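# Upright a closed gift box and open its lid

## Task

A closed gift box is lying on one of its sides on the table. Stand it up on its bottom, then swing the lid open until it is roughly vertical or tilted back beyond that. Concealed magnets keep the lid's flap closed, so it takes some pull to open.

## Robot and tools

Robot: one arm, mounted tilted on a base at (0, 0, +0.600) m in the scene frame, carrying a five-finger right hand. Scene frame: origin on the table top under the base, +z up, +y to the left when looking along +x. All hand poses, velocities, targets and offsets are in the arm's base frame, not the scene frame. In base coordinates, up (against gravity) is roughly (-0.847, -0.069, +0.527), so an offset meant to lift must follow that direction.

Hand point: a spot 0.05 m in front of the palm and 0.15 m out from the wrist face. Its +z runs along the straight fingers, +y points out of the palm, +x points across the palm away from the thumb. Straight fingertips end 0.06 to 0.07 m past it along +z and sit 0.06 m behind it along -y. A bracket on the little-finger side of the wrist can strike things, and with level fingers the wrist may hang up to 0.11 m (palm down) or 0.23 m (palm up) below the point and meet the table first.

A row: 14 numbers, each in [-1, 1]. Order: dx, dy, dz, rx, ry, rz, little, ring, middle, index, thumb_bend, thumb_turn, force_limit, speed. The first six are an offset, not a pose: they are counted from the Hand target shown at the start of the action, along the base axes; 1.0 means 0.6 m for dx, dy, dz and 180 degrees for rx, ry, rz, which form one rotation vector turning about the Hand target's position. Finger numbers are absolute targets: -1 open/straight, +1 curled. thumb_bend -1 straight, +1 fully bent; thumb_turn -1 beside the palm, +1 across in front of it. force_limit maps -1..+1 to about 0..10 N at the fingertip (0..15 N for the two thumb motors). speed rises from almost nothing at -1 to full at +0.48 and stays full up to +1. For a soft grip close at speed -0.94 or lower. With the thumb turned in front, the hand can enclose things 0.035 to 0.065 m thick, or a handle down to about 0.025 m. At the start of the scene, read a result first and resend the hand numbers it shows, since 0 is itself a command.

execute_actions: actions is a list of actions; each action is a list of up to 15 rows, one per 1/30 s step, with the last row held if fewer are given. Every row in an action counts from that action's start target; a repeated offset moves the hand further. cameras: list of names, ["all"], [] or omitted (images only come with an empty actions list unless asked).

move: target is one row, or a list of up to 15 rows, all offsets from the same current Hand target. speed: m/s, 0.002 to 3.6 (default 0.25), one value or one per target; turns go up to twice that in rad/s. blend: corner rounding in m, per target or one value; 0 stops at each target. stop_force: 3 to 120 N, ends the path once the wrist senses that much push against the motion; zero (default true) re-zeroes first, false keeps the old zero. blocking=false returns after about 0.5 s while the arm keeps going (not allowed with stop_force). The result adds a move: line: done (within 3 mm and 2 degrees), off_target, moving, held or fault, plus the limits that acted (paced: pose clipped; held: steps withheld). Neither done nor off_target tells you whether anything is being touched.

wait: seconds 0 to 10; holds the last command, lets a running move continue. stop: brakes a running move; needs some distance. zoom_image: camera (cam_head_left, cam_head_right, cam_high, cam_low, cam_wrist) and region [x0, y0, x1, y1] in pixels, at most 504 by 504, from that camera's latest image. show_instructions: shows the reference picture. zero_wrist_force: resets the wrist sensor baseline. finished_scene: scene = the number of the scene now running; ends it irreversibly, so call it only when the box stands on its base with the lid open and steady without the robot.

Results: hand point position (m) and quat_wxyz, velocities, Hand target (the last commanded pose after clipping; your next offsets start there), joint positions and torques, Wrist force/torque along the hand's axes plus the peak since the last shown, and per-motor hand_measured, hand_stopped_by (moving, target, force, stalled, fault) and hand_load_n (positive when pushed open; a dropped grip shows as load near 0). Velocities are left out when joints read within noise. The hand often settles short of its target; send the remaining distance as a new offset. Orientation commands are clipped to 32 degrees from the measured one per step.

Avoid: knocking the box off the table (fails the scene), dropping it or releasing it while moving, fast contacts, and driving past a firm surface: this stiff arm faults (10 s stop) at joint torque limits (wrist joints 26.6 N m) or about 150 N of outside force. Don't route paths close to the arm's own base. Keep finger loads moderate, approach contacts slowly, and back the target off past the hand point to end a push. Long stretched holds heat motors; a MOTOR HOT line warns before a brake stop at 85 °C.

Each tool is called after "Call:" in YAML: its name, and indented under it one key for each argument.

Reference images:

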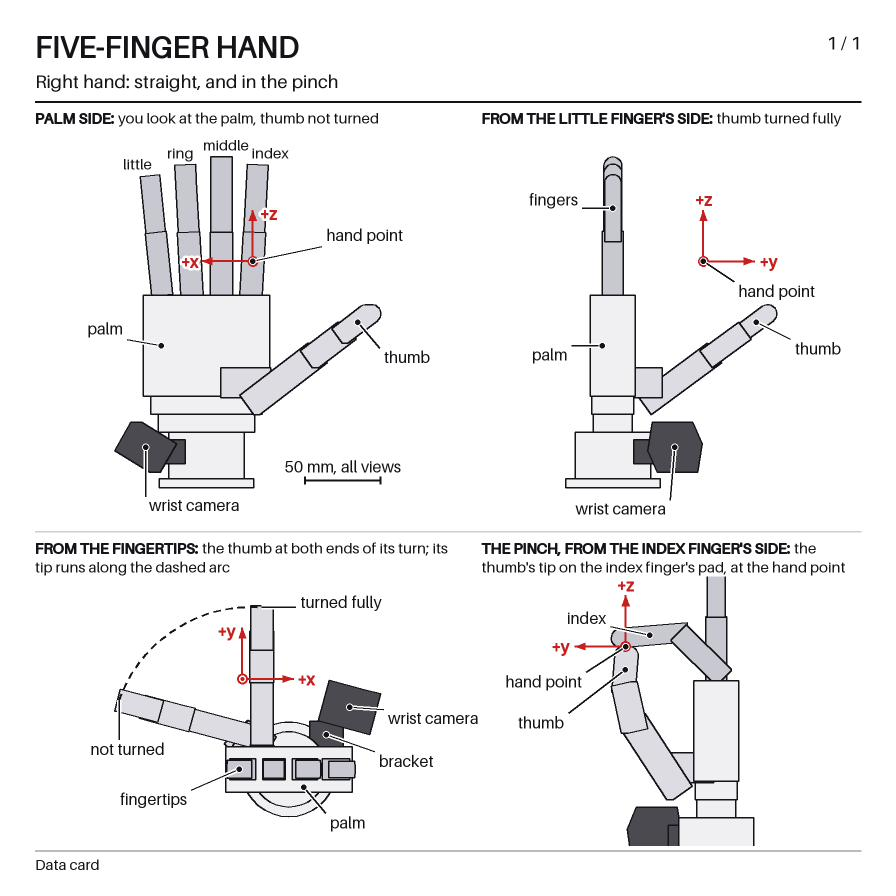

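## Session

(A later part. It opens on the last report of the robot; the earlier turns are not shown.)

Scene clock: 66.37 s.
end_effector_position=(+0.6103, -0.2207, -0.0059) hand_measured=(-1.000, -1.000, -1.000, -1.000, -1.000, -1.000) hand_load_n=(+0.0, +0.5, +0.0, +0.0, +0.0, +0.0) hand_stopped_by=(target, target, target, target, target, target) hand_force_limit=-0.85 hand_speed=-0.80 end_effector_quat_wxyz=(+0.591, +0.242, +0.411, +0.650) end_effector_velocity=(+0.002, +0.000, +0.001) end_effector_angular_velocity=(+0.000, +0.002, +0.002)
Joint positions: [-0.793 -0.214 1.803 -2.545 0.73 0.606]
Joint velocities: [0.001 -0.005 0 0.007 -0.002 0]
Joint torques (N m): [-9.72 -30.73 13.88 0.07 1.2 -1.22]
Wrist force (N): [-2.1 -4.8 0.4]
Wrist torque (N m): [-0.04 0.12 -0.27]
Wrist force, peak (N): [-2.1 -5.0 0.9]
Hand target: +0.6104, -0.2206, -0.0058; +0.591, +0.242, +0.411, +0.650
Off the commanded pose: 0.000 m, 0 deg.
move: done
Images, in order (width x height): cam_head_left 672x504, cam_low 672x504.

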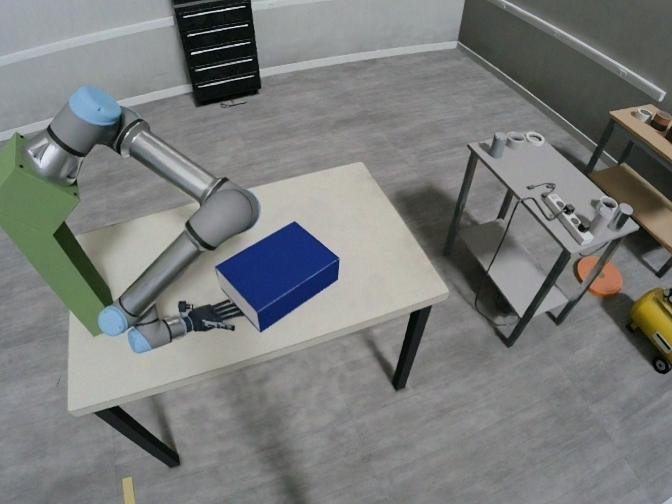

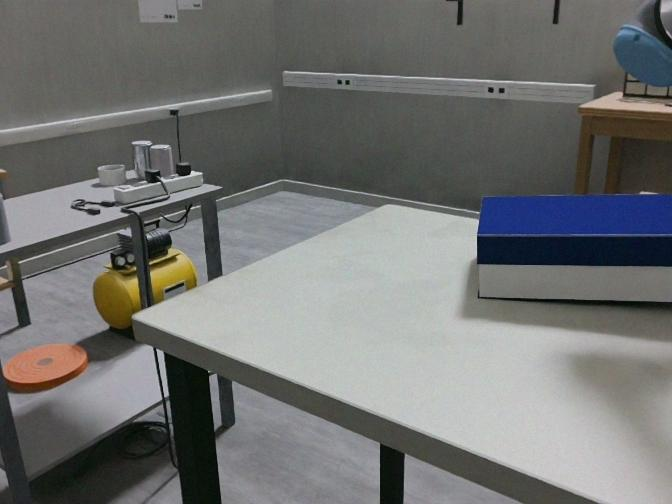

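Call:
move:
  target: [-0.0291,-0.0142,-0.0485,0,0,0,-1,-1,-1,-1,-1,-1,-0.85,-0.8]
  speed: 0.04
  cameras: ["cam_low","cam_head_left","cam_wrist","cam_high"]

Call:
zoom_image:
  camera: "cam_head_left"
  region: [80, 180, 350, 380]

Call:
zoom_image:
  camera: "cam_low"
  region: [420, 150, 672, 310]

Scene clock: 67.83 s.
end_effector_position=(+0.5929, -0.2293, -0.0349) hand_measured=(-1.000, -1.000, -1.000, -1.000, -1.000, -1.000) hand_load_n=(+0.0, +0.0, +0.0, +0.0, +0.0, +0.0) hand_stopped_by=(target, target, target, target, target, target) hand_force_limit=-0.85 hand_speed=-0.80 end_effector_quat_wxyz=(+0.591, +0.242, +0.411, +0.650) end_effector_velocity=(+0.001, +0.001, +0.000) end_effector_angular_velocity=(-0.001, +0.002, +0.000)
Joint positions: [-0.831 -0.136 1.772 -2.629 0.708 0.654]
Joint velocities: [0.002 -0.002 0.002 0.005 0 -0.004]
Joint torques (N m): [-10.52 -29.34 24.21 0.55 2.47 -2.59]
Wrist force (N): [-1.8 -2.0 -0.1]
Wrist torque (N m): [-0.09 0.11 -0.11]
Wrist force, peak (N): [-1.9 -5.0 0.3]
Hand target: +0.5929, -0.2291, -0.0349; +0.591, +0.242, +0.411, +0.650
Off the commanded pose: 0.000 m, 0 deg.
move: done
Images, in order (width x height): cam_head_left 672x504, cam_high 672x504, cam_low 672x504, cam_wrist 616x616.

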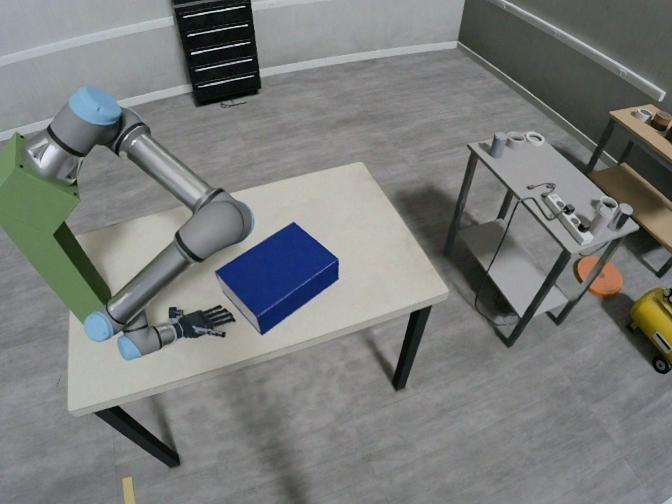

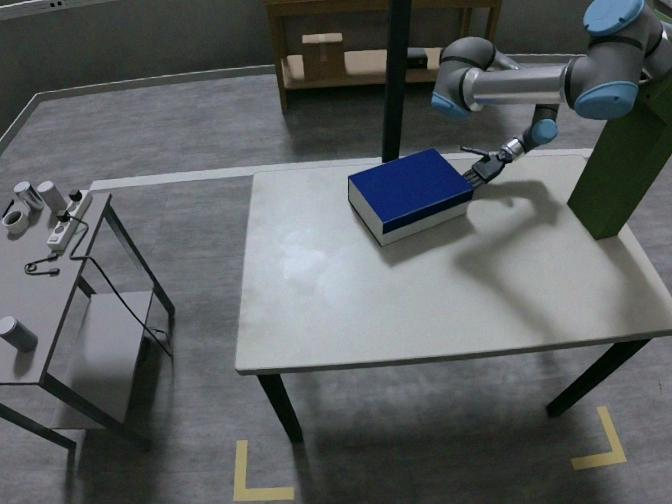

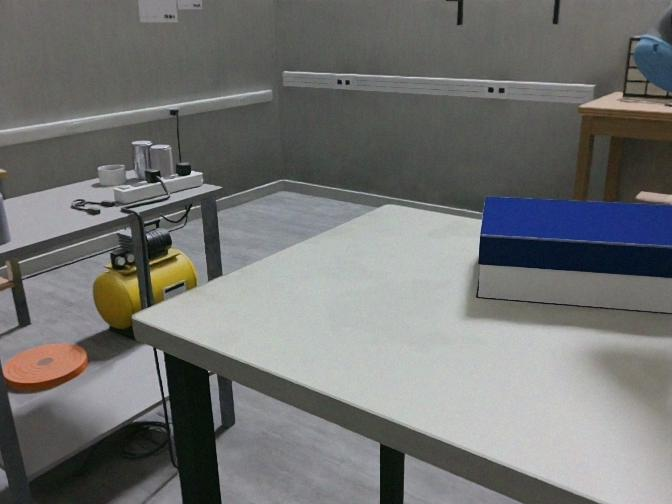

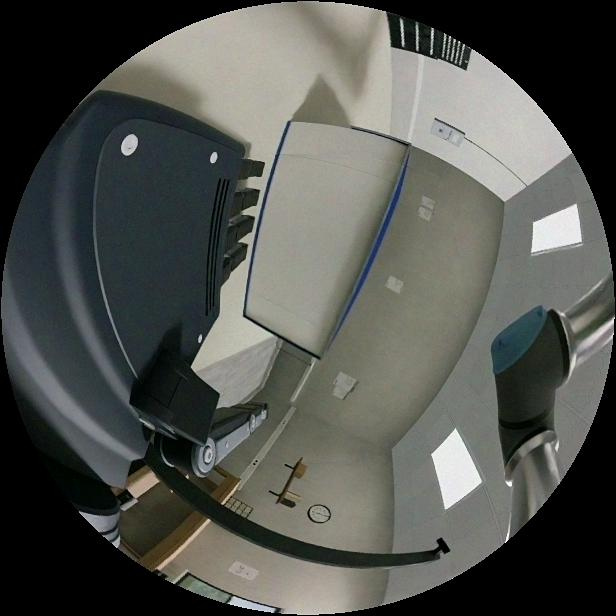

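Scaled by 1.867 from the camera's 672x504 image, which has a finer 960x720 frame.

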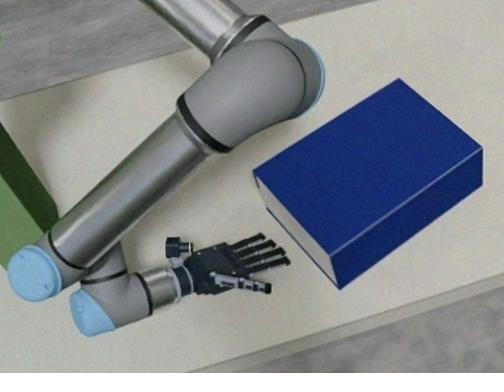

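Scaled by 2.000 from the camera's 672x504 image, which has a finer 960x720 frame.

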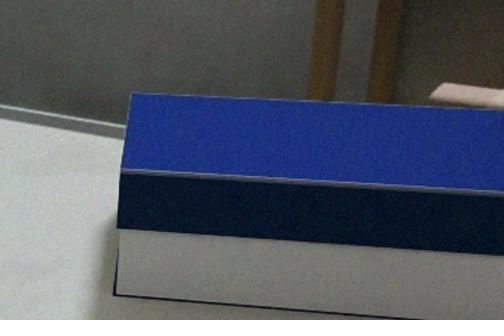

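Call:
move:
  target:
    - [-0.4232,-0.0340,0.2640,-0.0678,0.3548,-0.0629,-1,-1,-1,-1,-1,-1,-0.85,-0.8]
    - [-0.3067,0.4969,0.5981,0.4611,0.3749,-0.0436,-1,-1,-1,-1,-1,-1,-0.85,-0.8]
  speed: 0.35
  blend: [0.05,0]
  cameras: ["all"]

Scene clock: 73.87 s.
end_effector_position=(+0.3465, -0.2276, +0.1356) hand_measured=(-1.000, -1.000, -1.000, -1.000, -1.000, -1.000) hand_load_n=(+0.0, +0.0, +0.0, +0.0, +0.0, +0.0) hand_stopped_by=(target, target, target, target, target, target) hand_force_limit=-0.85 hand_speed=-0.80 end_effector_quat_wxyz=(+0.351, +0.563, +0.667, +0.339)
Joint positions: [-1.732 -1.839 2.814 -2.193 -0.593 1.05]
Joint torques (N m): [-17.84 11.66 -24.33 -2.57 0.32 1.56]
Wrist force (N): [-0.9 -1.1 0.8]
Wrist torque (N m): [-0.08 0.01 0.07]
Wrist force, peak (N): [2.6 3.7 -0.2]
Hand target: +0.3465, -0.2276, +0.1356; +0.351, +0.563, +0.667, +0.339 (not the last commanded pose)
Off the commanded pose: 0.357 m, 84 deg.
move: held (a check stopped the path); path passed 1 of 2 targets; limits=held
pose unreachable: on one or more control steps of this call, first in action 0 (counted from 0), an arm could not follow its commanded pose, so it was not sent that pose on those steps. It may still have moved: this result reports where it is.
cause: moving toward the commanded pose would bring two parts of the arm too close to each other (joints 3 (elbow) and 4 (wrist 1) lie between them).

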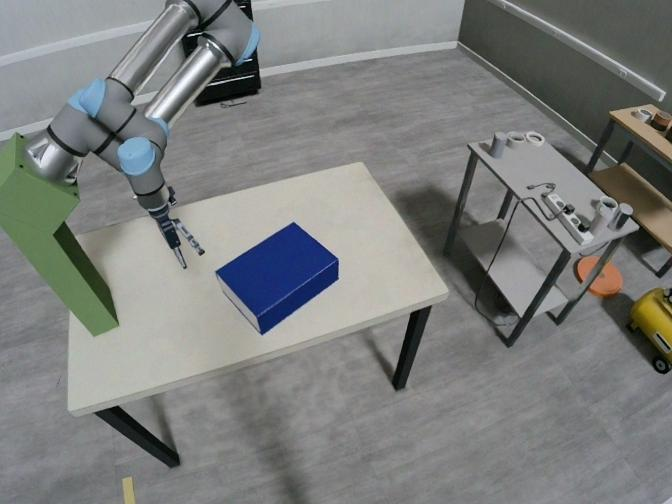

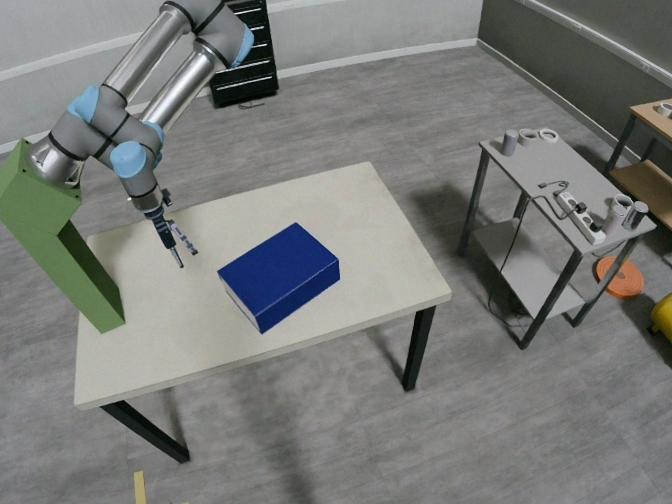

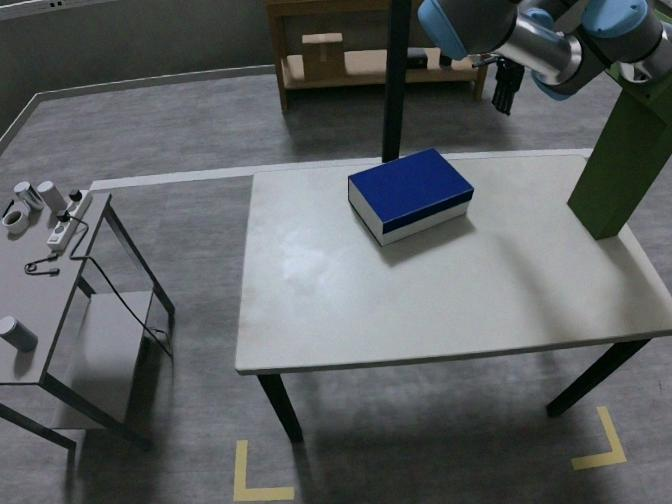

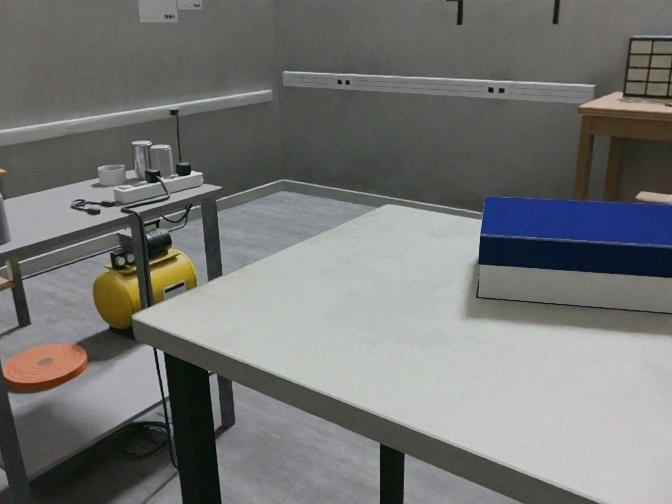

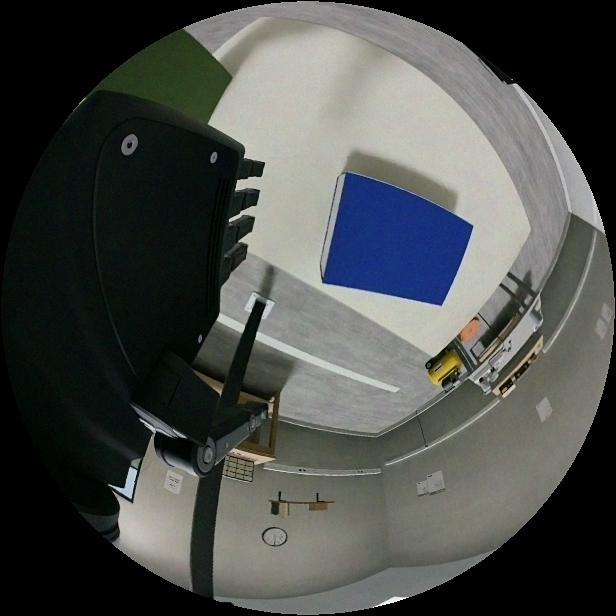

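Call:
move:
  target:
    - [0.1630,0.1140,0.3580,0,0,0,-1,-1,-1,-1,-1,-1,-0.85,-0.8]
    - [0.1053,0.5282,0.3188,0.3941,0.0316,-0.2458,-1,-1,-1,-1,-1,-1,-0.85,-0.8]
  speed: 0.35
  blend: [0.04,0]
  cameras: ["all"]

Scene clock: 78.00 s.
end_effector_position=(+0.4097, +0.0893, +0.3270) hand_measured=(-1.000, -1.000, -1.000, -1.000, -1.000, -1.000) hand_load_n=(+0.0, +0.0, +0.0, +0.0, +0.0, +0.0) hand_stopped_by=(target, target, target, target, target, target) hand_force_limit=-0.85 hand_speed=-0.80 end_effector_quat_wxyz=(+0.032, +0.868, +0.123, +0.480) end_effector_velocity=(+0.000, +0.000, -0.001) end_effector_angular_velocity=(+0.004, +0.002, -0.003)
Joint positions: [0.03 -2.094 2.455 -2.936 -1.534 4.482]
Joint velocities: [0 0.001 0 0.001 0 0.005]
Joint torques (N m): [24.53 -33.45 5.45 -0.45 -1.12 2.76]
Wrist force (N): [-1.7 -1.3 1.1]
Wrist torque (N m): [-0.10 0.15 -0.04]
Wrist force, peak (N): [-1.5 -3.6 1.1]
Hand target: +0.4097, +0.0893, +0.3269; +0.032, +0.868, +0.123, +0.480
Off the commanded pose: 0.000 m, 0 deg.
move: done

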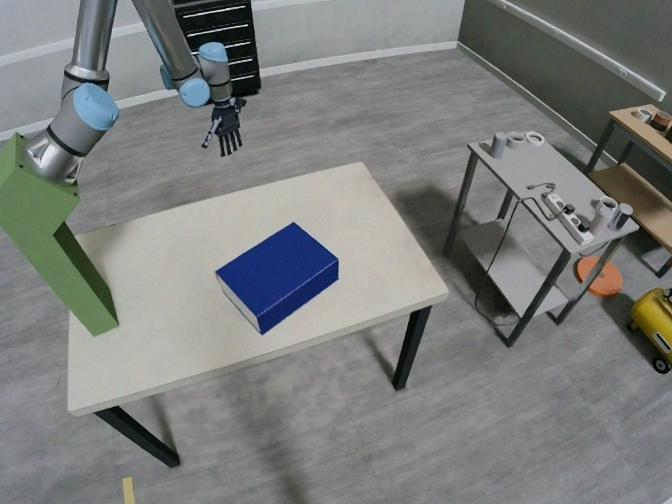

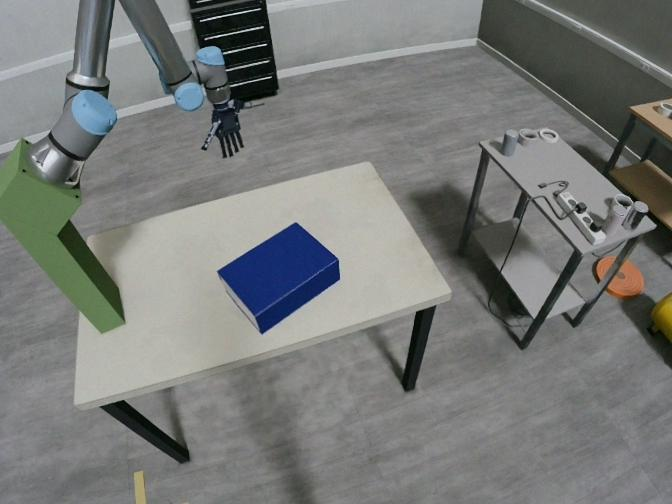

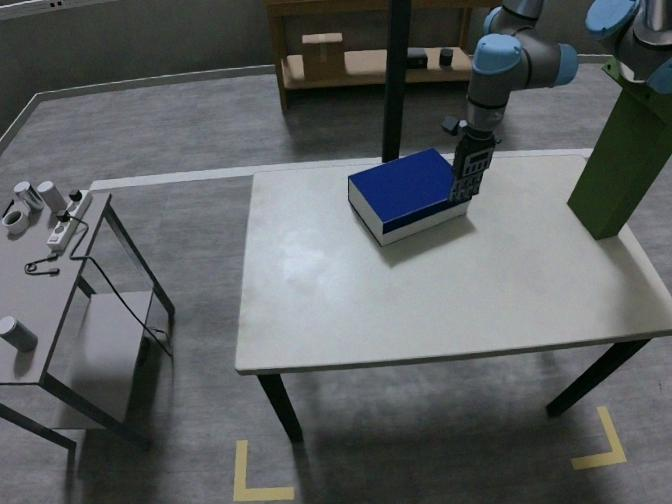

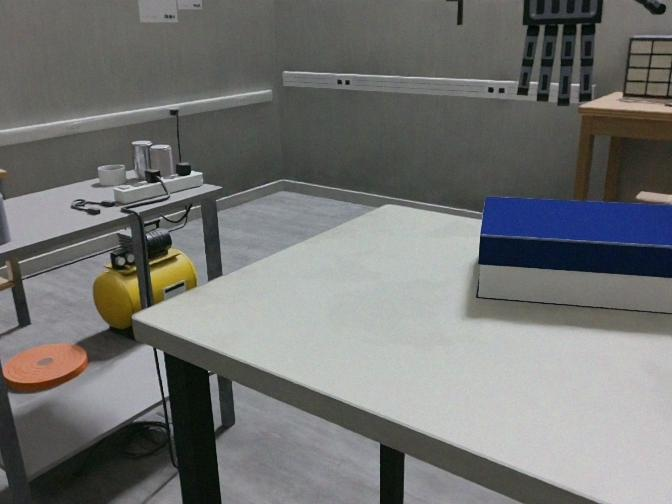

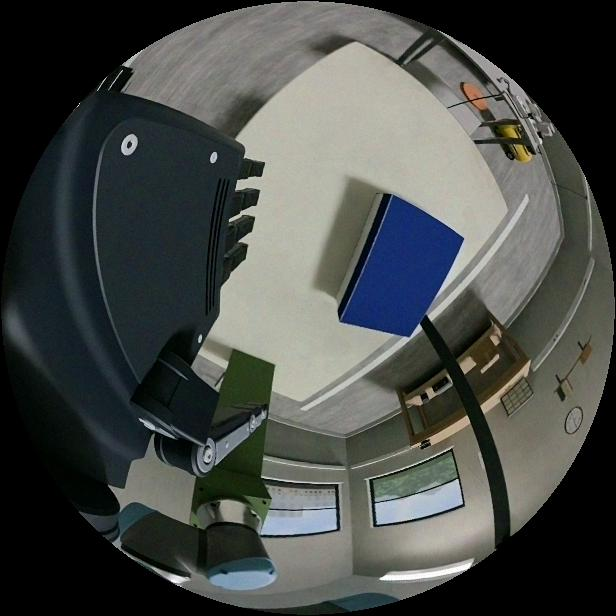

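Call:
zoom_image:
  camera: "cam_wrist"
  region: [310, 160, 490, 360]

Call:
zoom_image:
  camera: "cam_high"
  region: [330, 130, 490, 260]

Call:
zoom_image:
  camera: "cam_head_left"
  region: [190, 200, 360, 350]

Scaled by 2.520 from the camera's 616x616 image, which has a finer 880x880 frame.

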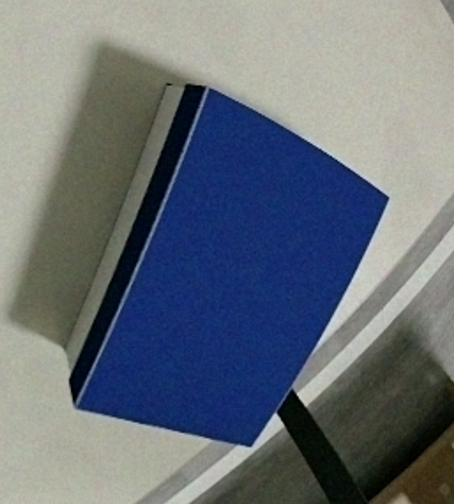

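Scaled by 3.150 from the camera's 672x504 image, which has a finer 960x720 frame.

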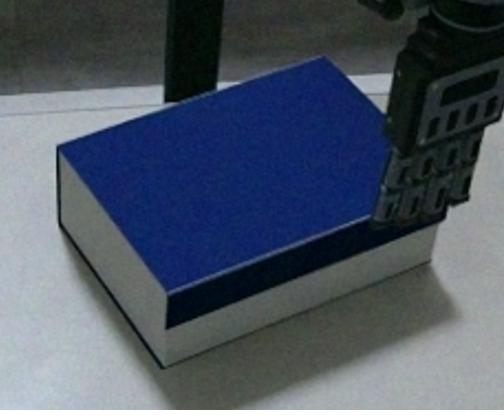

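Scaled by 2.965 from the camera's 672x504 image, which has a finer 960x720 frame.

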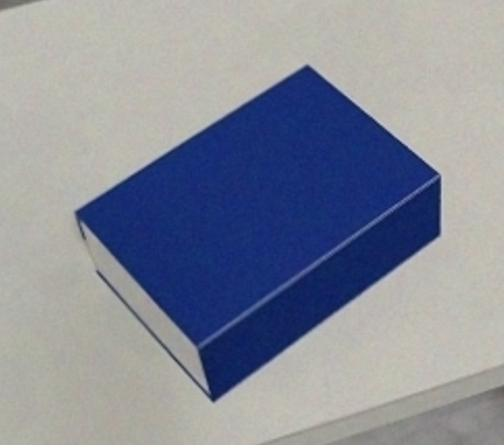

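Call:
move:
  target:
    - [0.2406,-0.1739,-0.2680,-0.1248,-0.0608,-0.2079,-1,-1,-1,-1,-1,-1,-0.85,-0.8]
    - [0.3719,-0.1714,-0.3476,-0.1248,-0.0608,-0.2079,-1,-1,-1,-1,-1,-1,-0.85,-0.8]
  speed: [0.25,0.12]
  blend: [0.02,0]
  cameras: ["all"]

Call:
zoom_image:
  camera: "cam_wrist"
  region: [180, 60, 500, 380]

Call:
zoom_image:
  camera: "cam_high"
  region: [330, 80, 550, 280]

Call:
zoom_image:
  camera: "cam_low"
  region: [420, 100, 672, 320]

Scene clock: 82.83 s.
end_effector_position=(+0.6328, -0.0137, +0.1184) hand_measured=(-1.000, -1.000, -1.000, -1.000, -1.000, -1.000) hand_load_n=(+0.0, +0.0, +0.0, +0.0, +0.0, +0.0) hand_stopped_by=(target, target, target, target, target, target) hand_force_limit=-0.85 hand_speed=-0.80 end_effector_quat_wxyz=(+0.360, +0.790, -0.074, +0.491)
Joint positions: [0.128 -0.724 1.872 -3.901 -2.386 4.462]
Joint torques (N m): [28.19 -29.39 1.35 -3.67 -3.66 0.62]
Wrist force (N): [-2.1 -1.9 0.2]
Wrist torque (N m): [-0.10 0.17 -0.05]
Wrist force, peak (N): [-2.2 -2.5 1.1]
Hand target: +0.6328, -0.0135, +0.1183; +0.360, +0.790, -0.074, +0.491
Off the commanded pose: 0.000 m, 0 deg.
move: done

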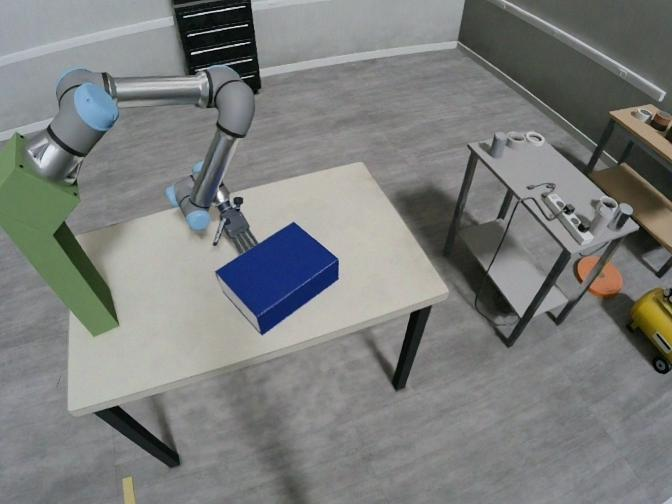

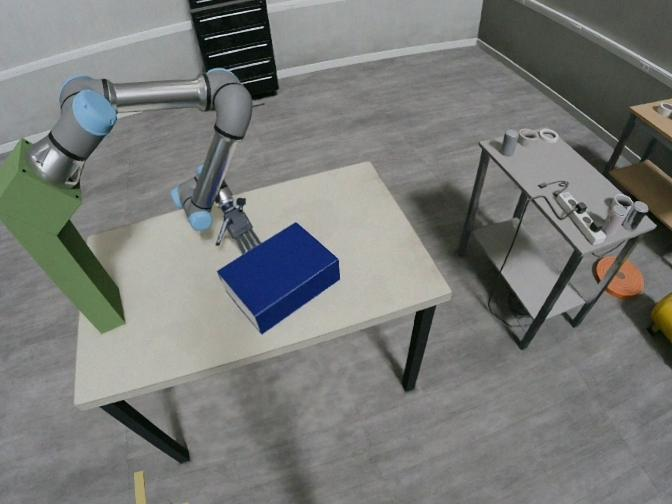

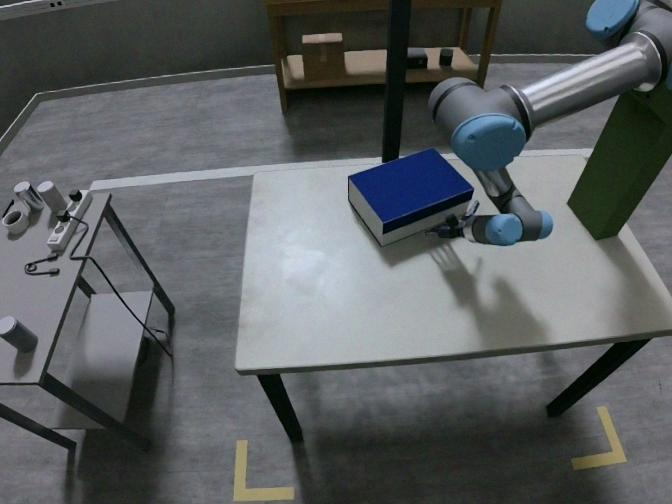

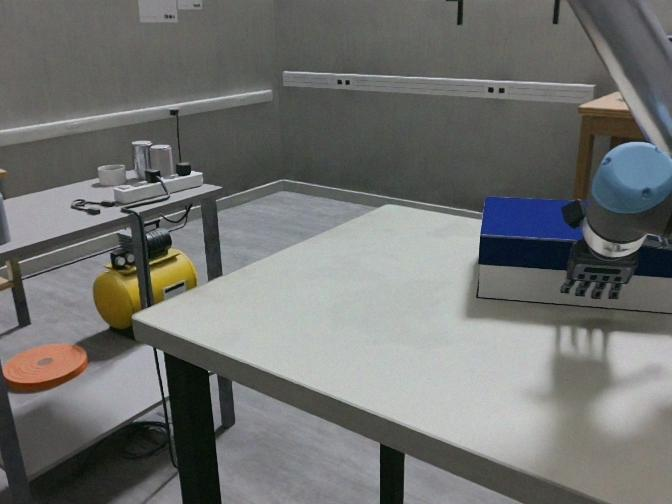

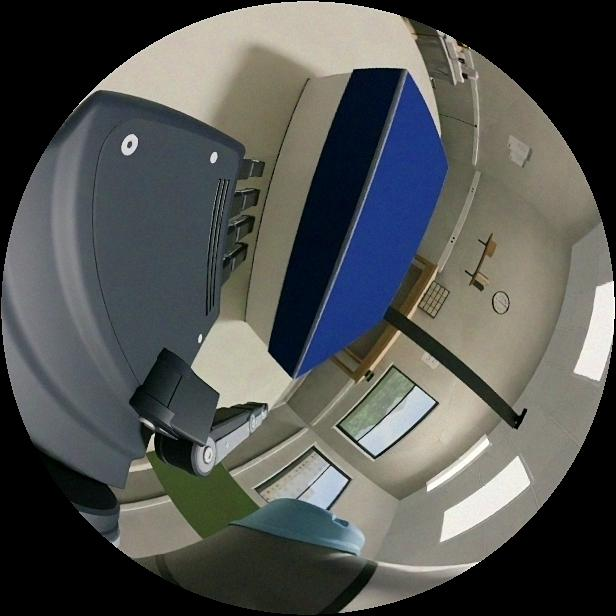

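Scaled by 1.575 from the camera's 616x616 image, which has a finer 880x880 frame.

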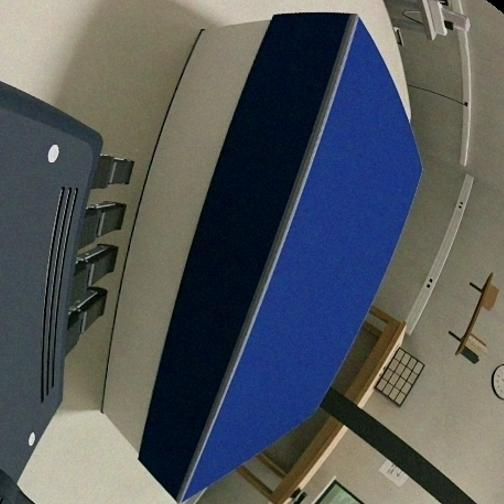

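Scaled by 2.291 from the camera's 672x504 image, which has a finer 960x720 frame.

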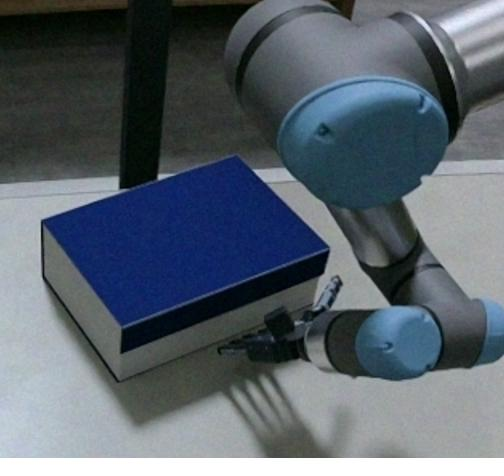

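Scaled by 2.000 from the camera's 672x504 image, which has a finer 960x720 frame.

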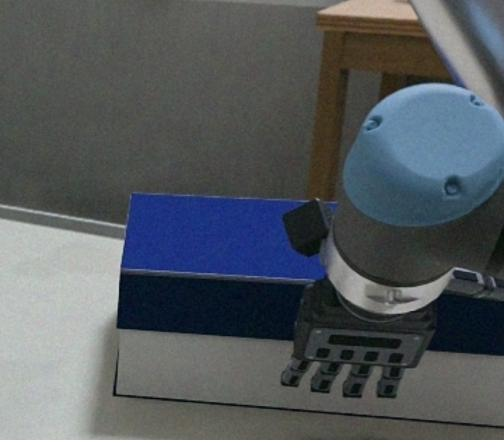

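Call:
move:
  target: [0.0185,-0.0968,0.0172,0,0,0,-1,-1,-1,-1,-1,-1,-0.85,-0.8]
  speed: 0.02
  stop_force: 3
  cameras: ["cam_wrist","cam_low","cam_high"]

Call:
zoom_image:
  camera: "cam_wrist"
  region: [200, 120, 360, 280]

Call:
zoom_image:
  camera: "cam_low"
  region: [520, 200, 640, 310]

Scene clock: 87.53 s.
end_effector_position=(+0.6439, -0.0716, +0.1287) hand_measured=(-1.000, -1.000, -1.000, -1.000, -1.000, -1.000) hand_load_n=(+0.0, +0.0, +0.0, +0.0, +0.0, +0.0) hand_stopped_by=(target, target, target, target, target, target) hand_force_limit=-0.85 hand_speed=-0.80 end_effector_quat_wxyz=(+0.360, +0.790, -0.074, +0.491)
Joint positions: [0.013 -0.749 1.889 -3.934 -2.279 4.405]
Joint torques (N m): [23.4 -28.22 11.31 -1 -3.85 1.9]
Wrist force (N): [-1.6 -1.8 0.3]
Wrist torque (N m): [-0.10 0.08 0.00]
Wrist force, peak (N): [-2.0 -2.5 -0.2]
Hand target: +0.6439, -0.0716, +0.1287; +0.360, +0.790, -0.074, +0.491
Off the commanded pose: 0.000 m, 0 deg.
move: done
Images, in order (width x height): cam_high 672x504, cam_low 672x504, cam_wrist 616x616.

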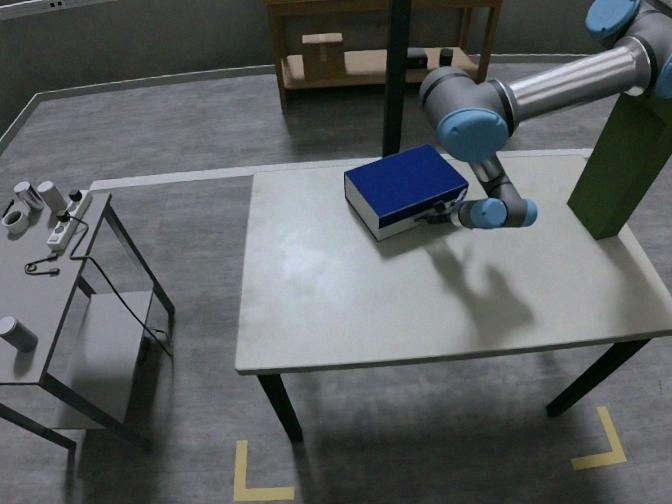

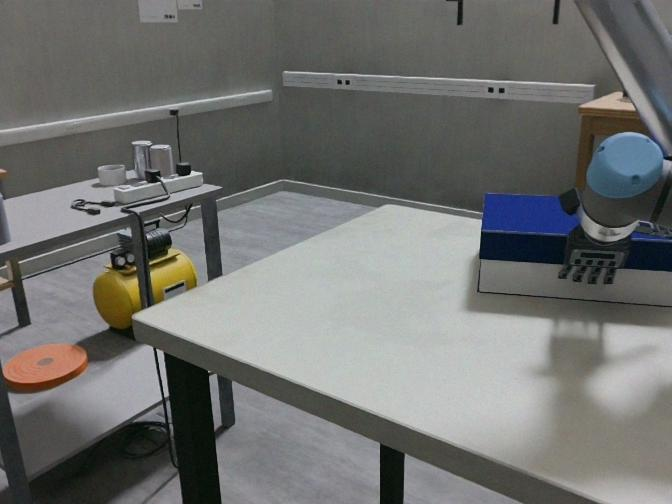

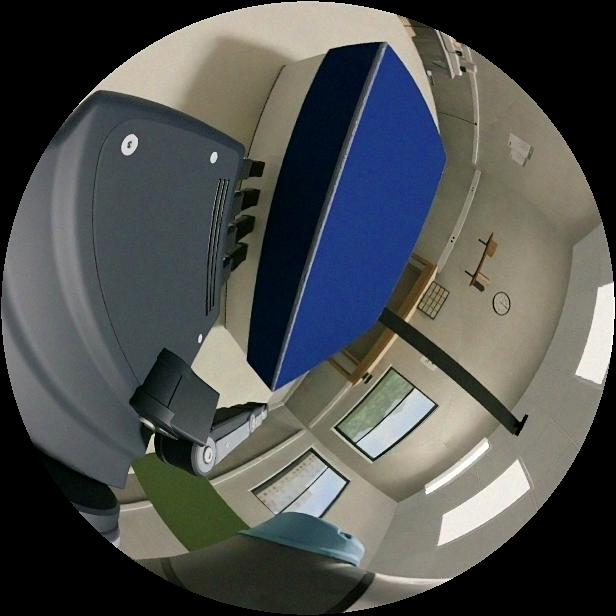

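Scaled by 3.150 from the camera's 616x616 image, which has a finer 880x880 frame.

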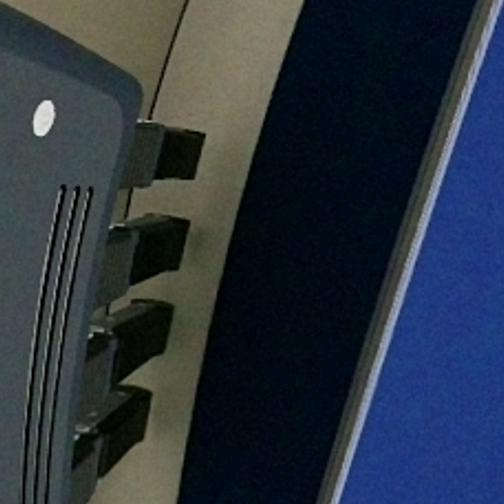

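Scaled by 4.200 from the camera's 672x504 image, which has a finer 960x720 frame.

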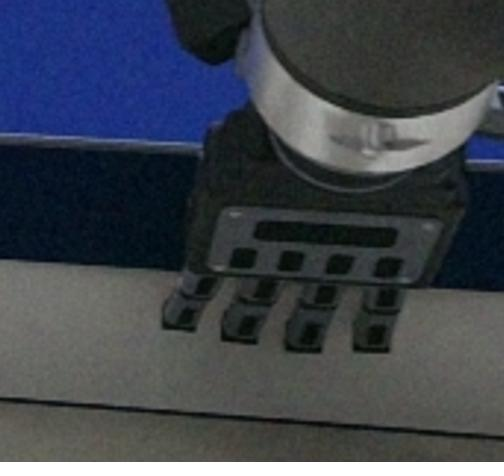

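Call:
move:
  target: [-0.0248,-0.0052,0.0164,0,0,0,-1,-1,-1,-1,-1,-1,-0.85,-0.8]
  speed: 0.02
  cameras: ["cam_wrist","cam_low","cam_high"]

Call:
zoom_image:
  camera: "cam_wrist"
  region: [200, 120, 360, 280]

Call:
zoom_image:
  camera: "cam_low"
  region: [520, 200, 640, 310]

Scene clock: 89.23 s.
end_effector_position=(+0.6289, -0.0748, +0.1386) hand_measured=(-1.000, -1.000, -1.000, -1.000, -1.000, -1.000) hand_load_n=(+0.0, +0.0, +0.5, +0.0, +0.0, +0.0) hand_stopped_by=(target, target, target, target, target, target) hand_force_limit=-0.85 hand_speed=-0.80 end_effector_quat_wxyz=(+0.360, +0.790, -0.074, +0.491)
Joint positions: [0.007 -0.788 1.94 -3.948 -2.274 4.403]
Joint torques (N m): [2.51 -27.87 -2.02 -2.3 -0.15 -2.08]
Wrist force (N): [-1.5 -2.8 0.5]
Wrist torque (N m): [-0.04 0.09 -0.03]
Wrist force, peak (N): [-1.6 -3.4 1.1]
Hand target: +0.6290, -0.0747, +0.1385; +0.360, +0.790, -0.074, +0.491
Off the commanded pose: 0.000 m, 0 deg.
move: done
Images, in order (width x height): cam_high 672x504, cam_low 672x504, cam_wrist 616x616.

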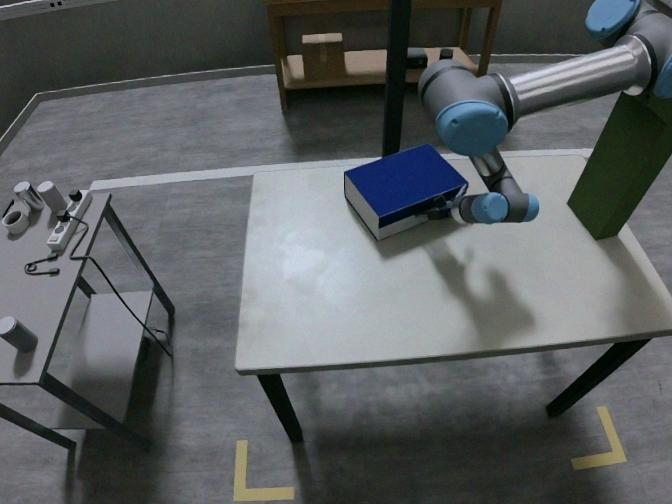

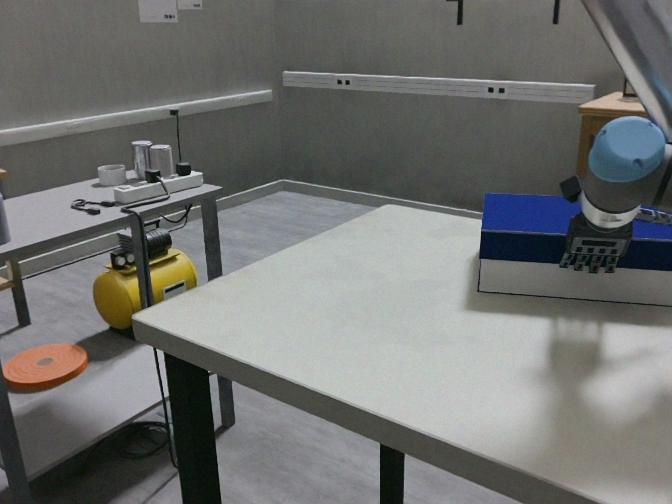

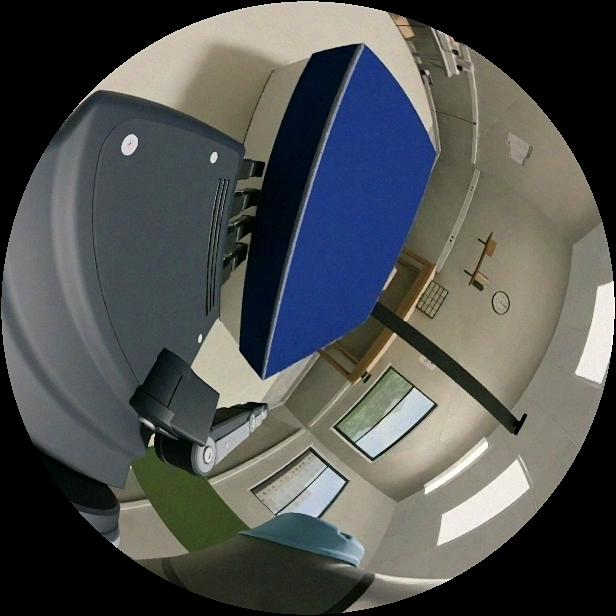

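Scaled by 3.150 from the camera's 616x616 image, which has a finer 880x880 frame.

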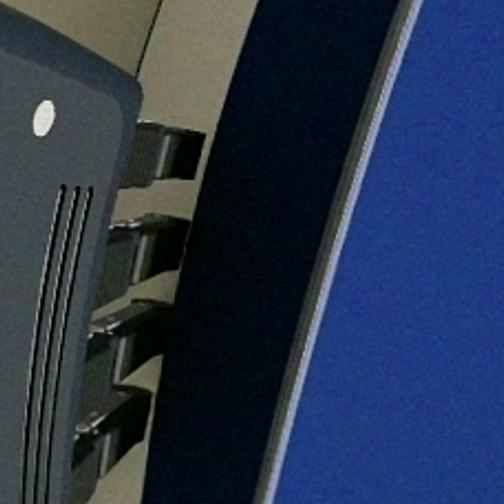

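Scaled by 4.200 from the camera's 672x504 image, which has a finer 960x720 frame.

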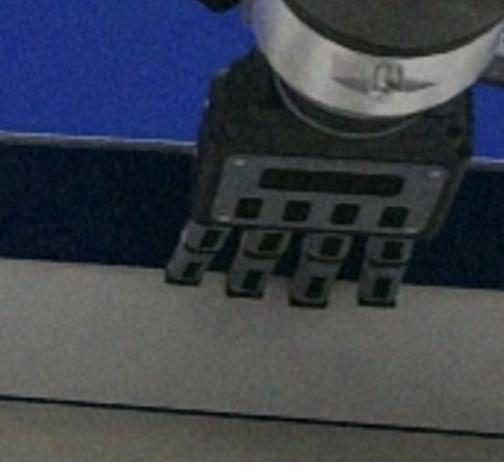

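Call:
move:
  target: [-0.0353,-0.0028,0.0220,0,0,0,-1,-1,-1,-1,-1,-1,-0.85,-0.8]
  speed: 0.03
  cameras: ["cam_wrist","cam_low","cam_high"]

Call:
zoom_image:
  camera: "cam_wrist"
  region: [200, 120, 360, 280]

Call:
zoom_image:
  camera: "cam_low"
  region: [470, 170, 650, 310]

Scene clock: 90.63 s.
end_effector_position=(+0.6077, -0.0764, +0.1518) hand_measured=(-1.000, -1.000, -1.000, -1.000, -1.000, -1.000) hand_load_n=(+0.0, +0.0, +0.0, +0.0, +0.0, +0.0) hand_stopped_by=(target, target, target, target, target, target) hand_force_limit=-0.85 hand_speed=-0.80 end_effector_quat_wxyz=(+0.360, +0.790, -0.074, +0.491) end_effector_velocity=(+0.002, +0.000, -0.001) end_effector_angular_velocity=(+0.001, -0.002, +0.001)
Joint positions: [0.004 -0.84 2.007 -3.963 -2.271 4.401]
Joint velocities: [0 0.004 -0.006 0 0.001 0]
Joint torques (N m): [0.58 -29.14 -2.06 -1.48 0.99 -2.23]
Wrist force (N): [-1.6 -2.0 0.7]
Wrist torque (N m): [-0.14 0.07 -0.01]
Wrist force, peak (N): [-1.4 -4.0 1.6]
Hand target: +0.6079, -0.0764, +0.1517; +0.360, +0.790, -0.074, +0.491
Off the commanded pose: 0.000 m, 0 deg.
move: done
Images, in order (width x height): cam_high 672x504, cam_low 672x504, cam_wrist 616x616.

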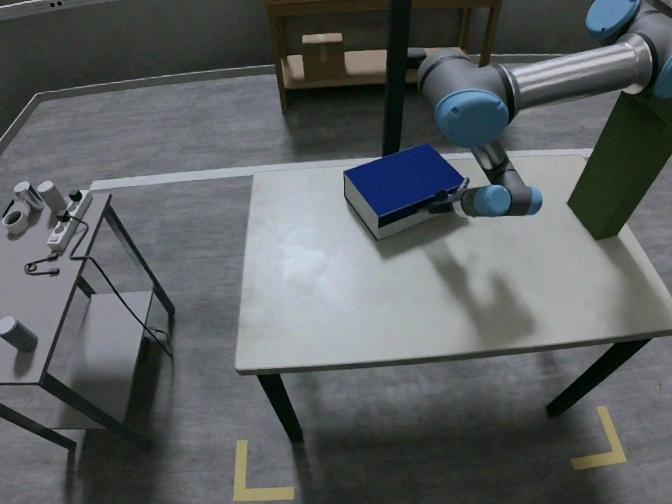

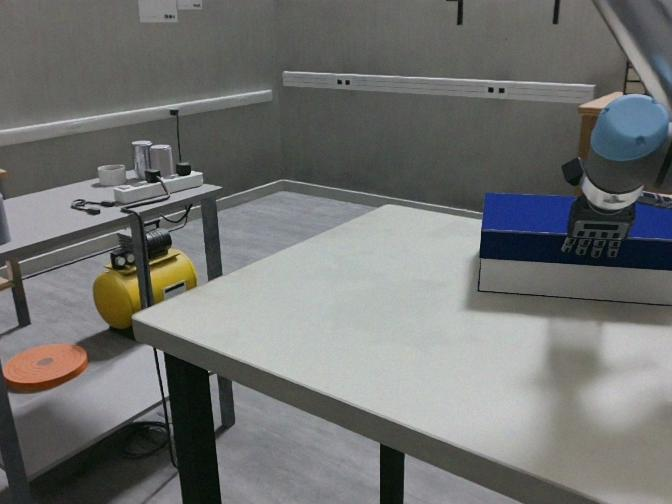

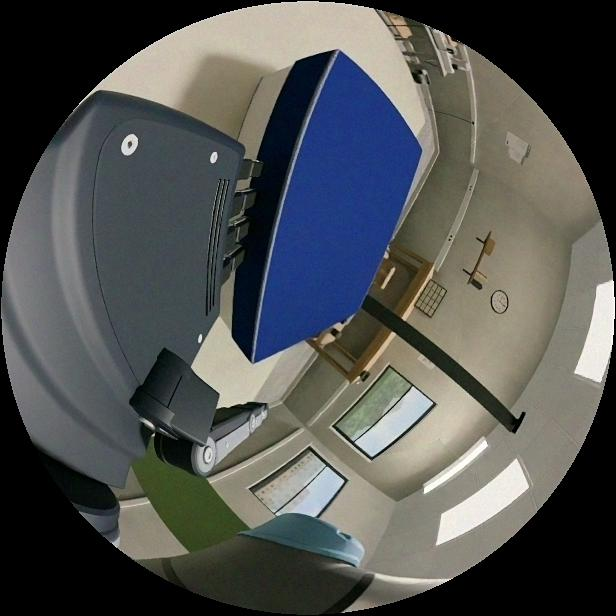

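Scaled by 3.150 from the camera's 616x616 image, which has a finer 880x880 frame.

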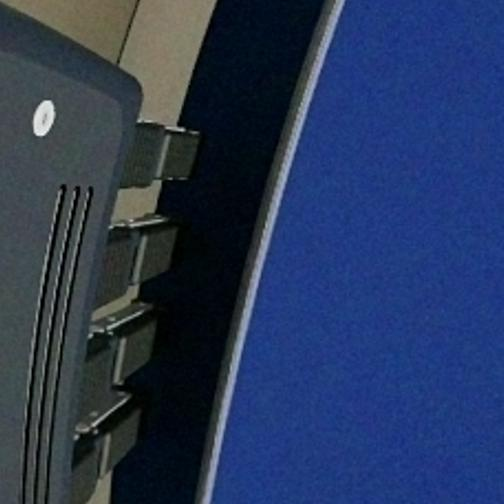

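Scaled by 2.800 from the camera's 672x504 image, which has a finer 960x720 frame.

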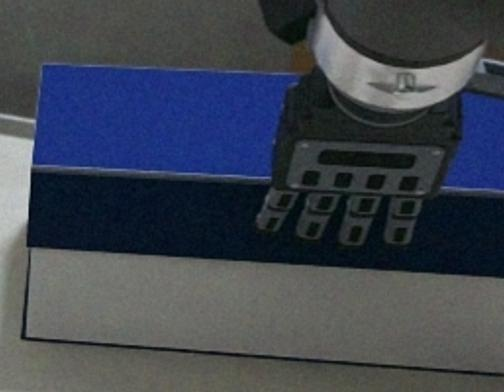

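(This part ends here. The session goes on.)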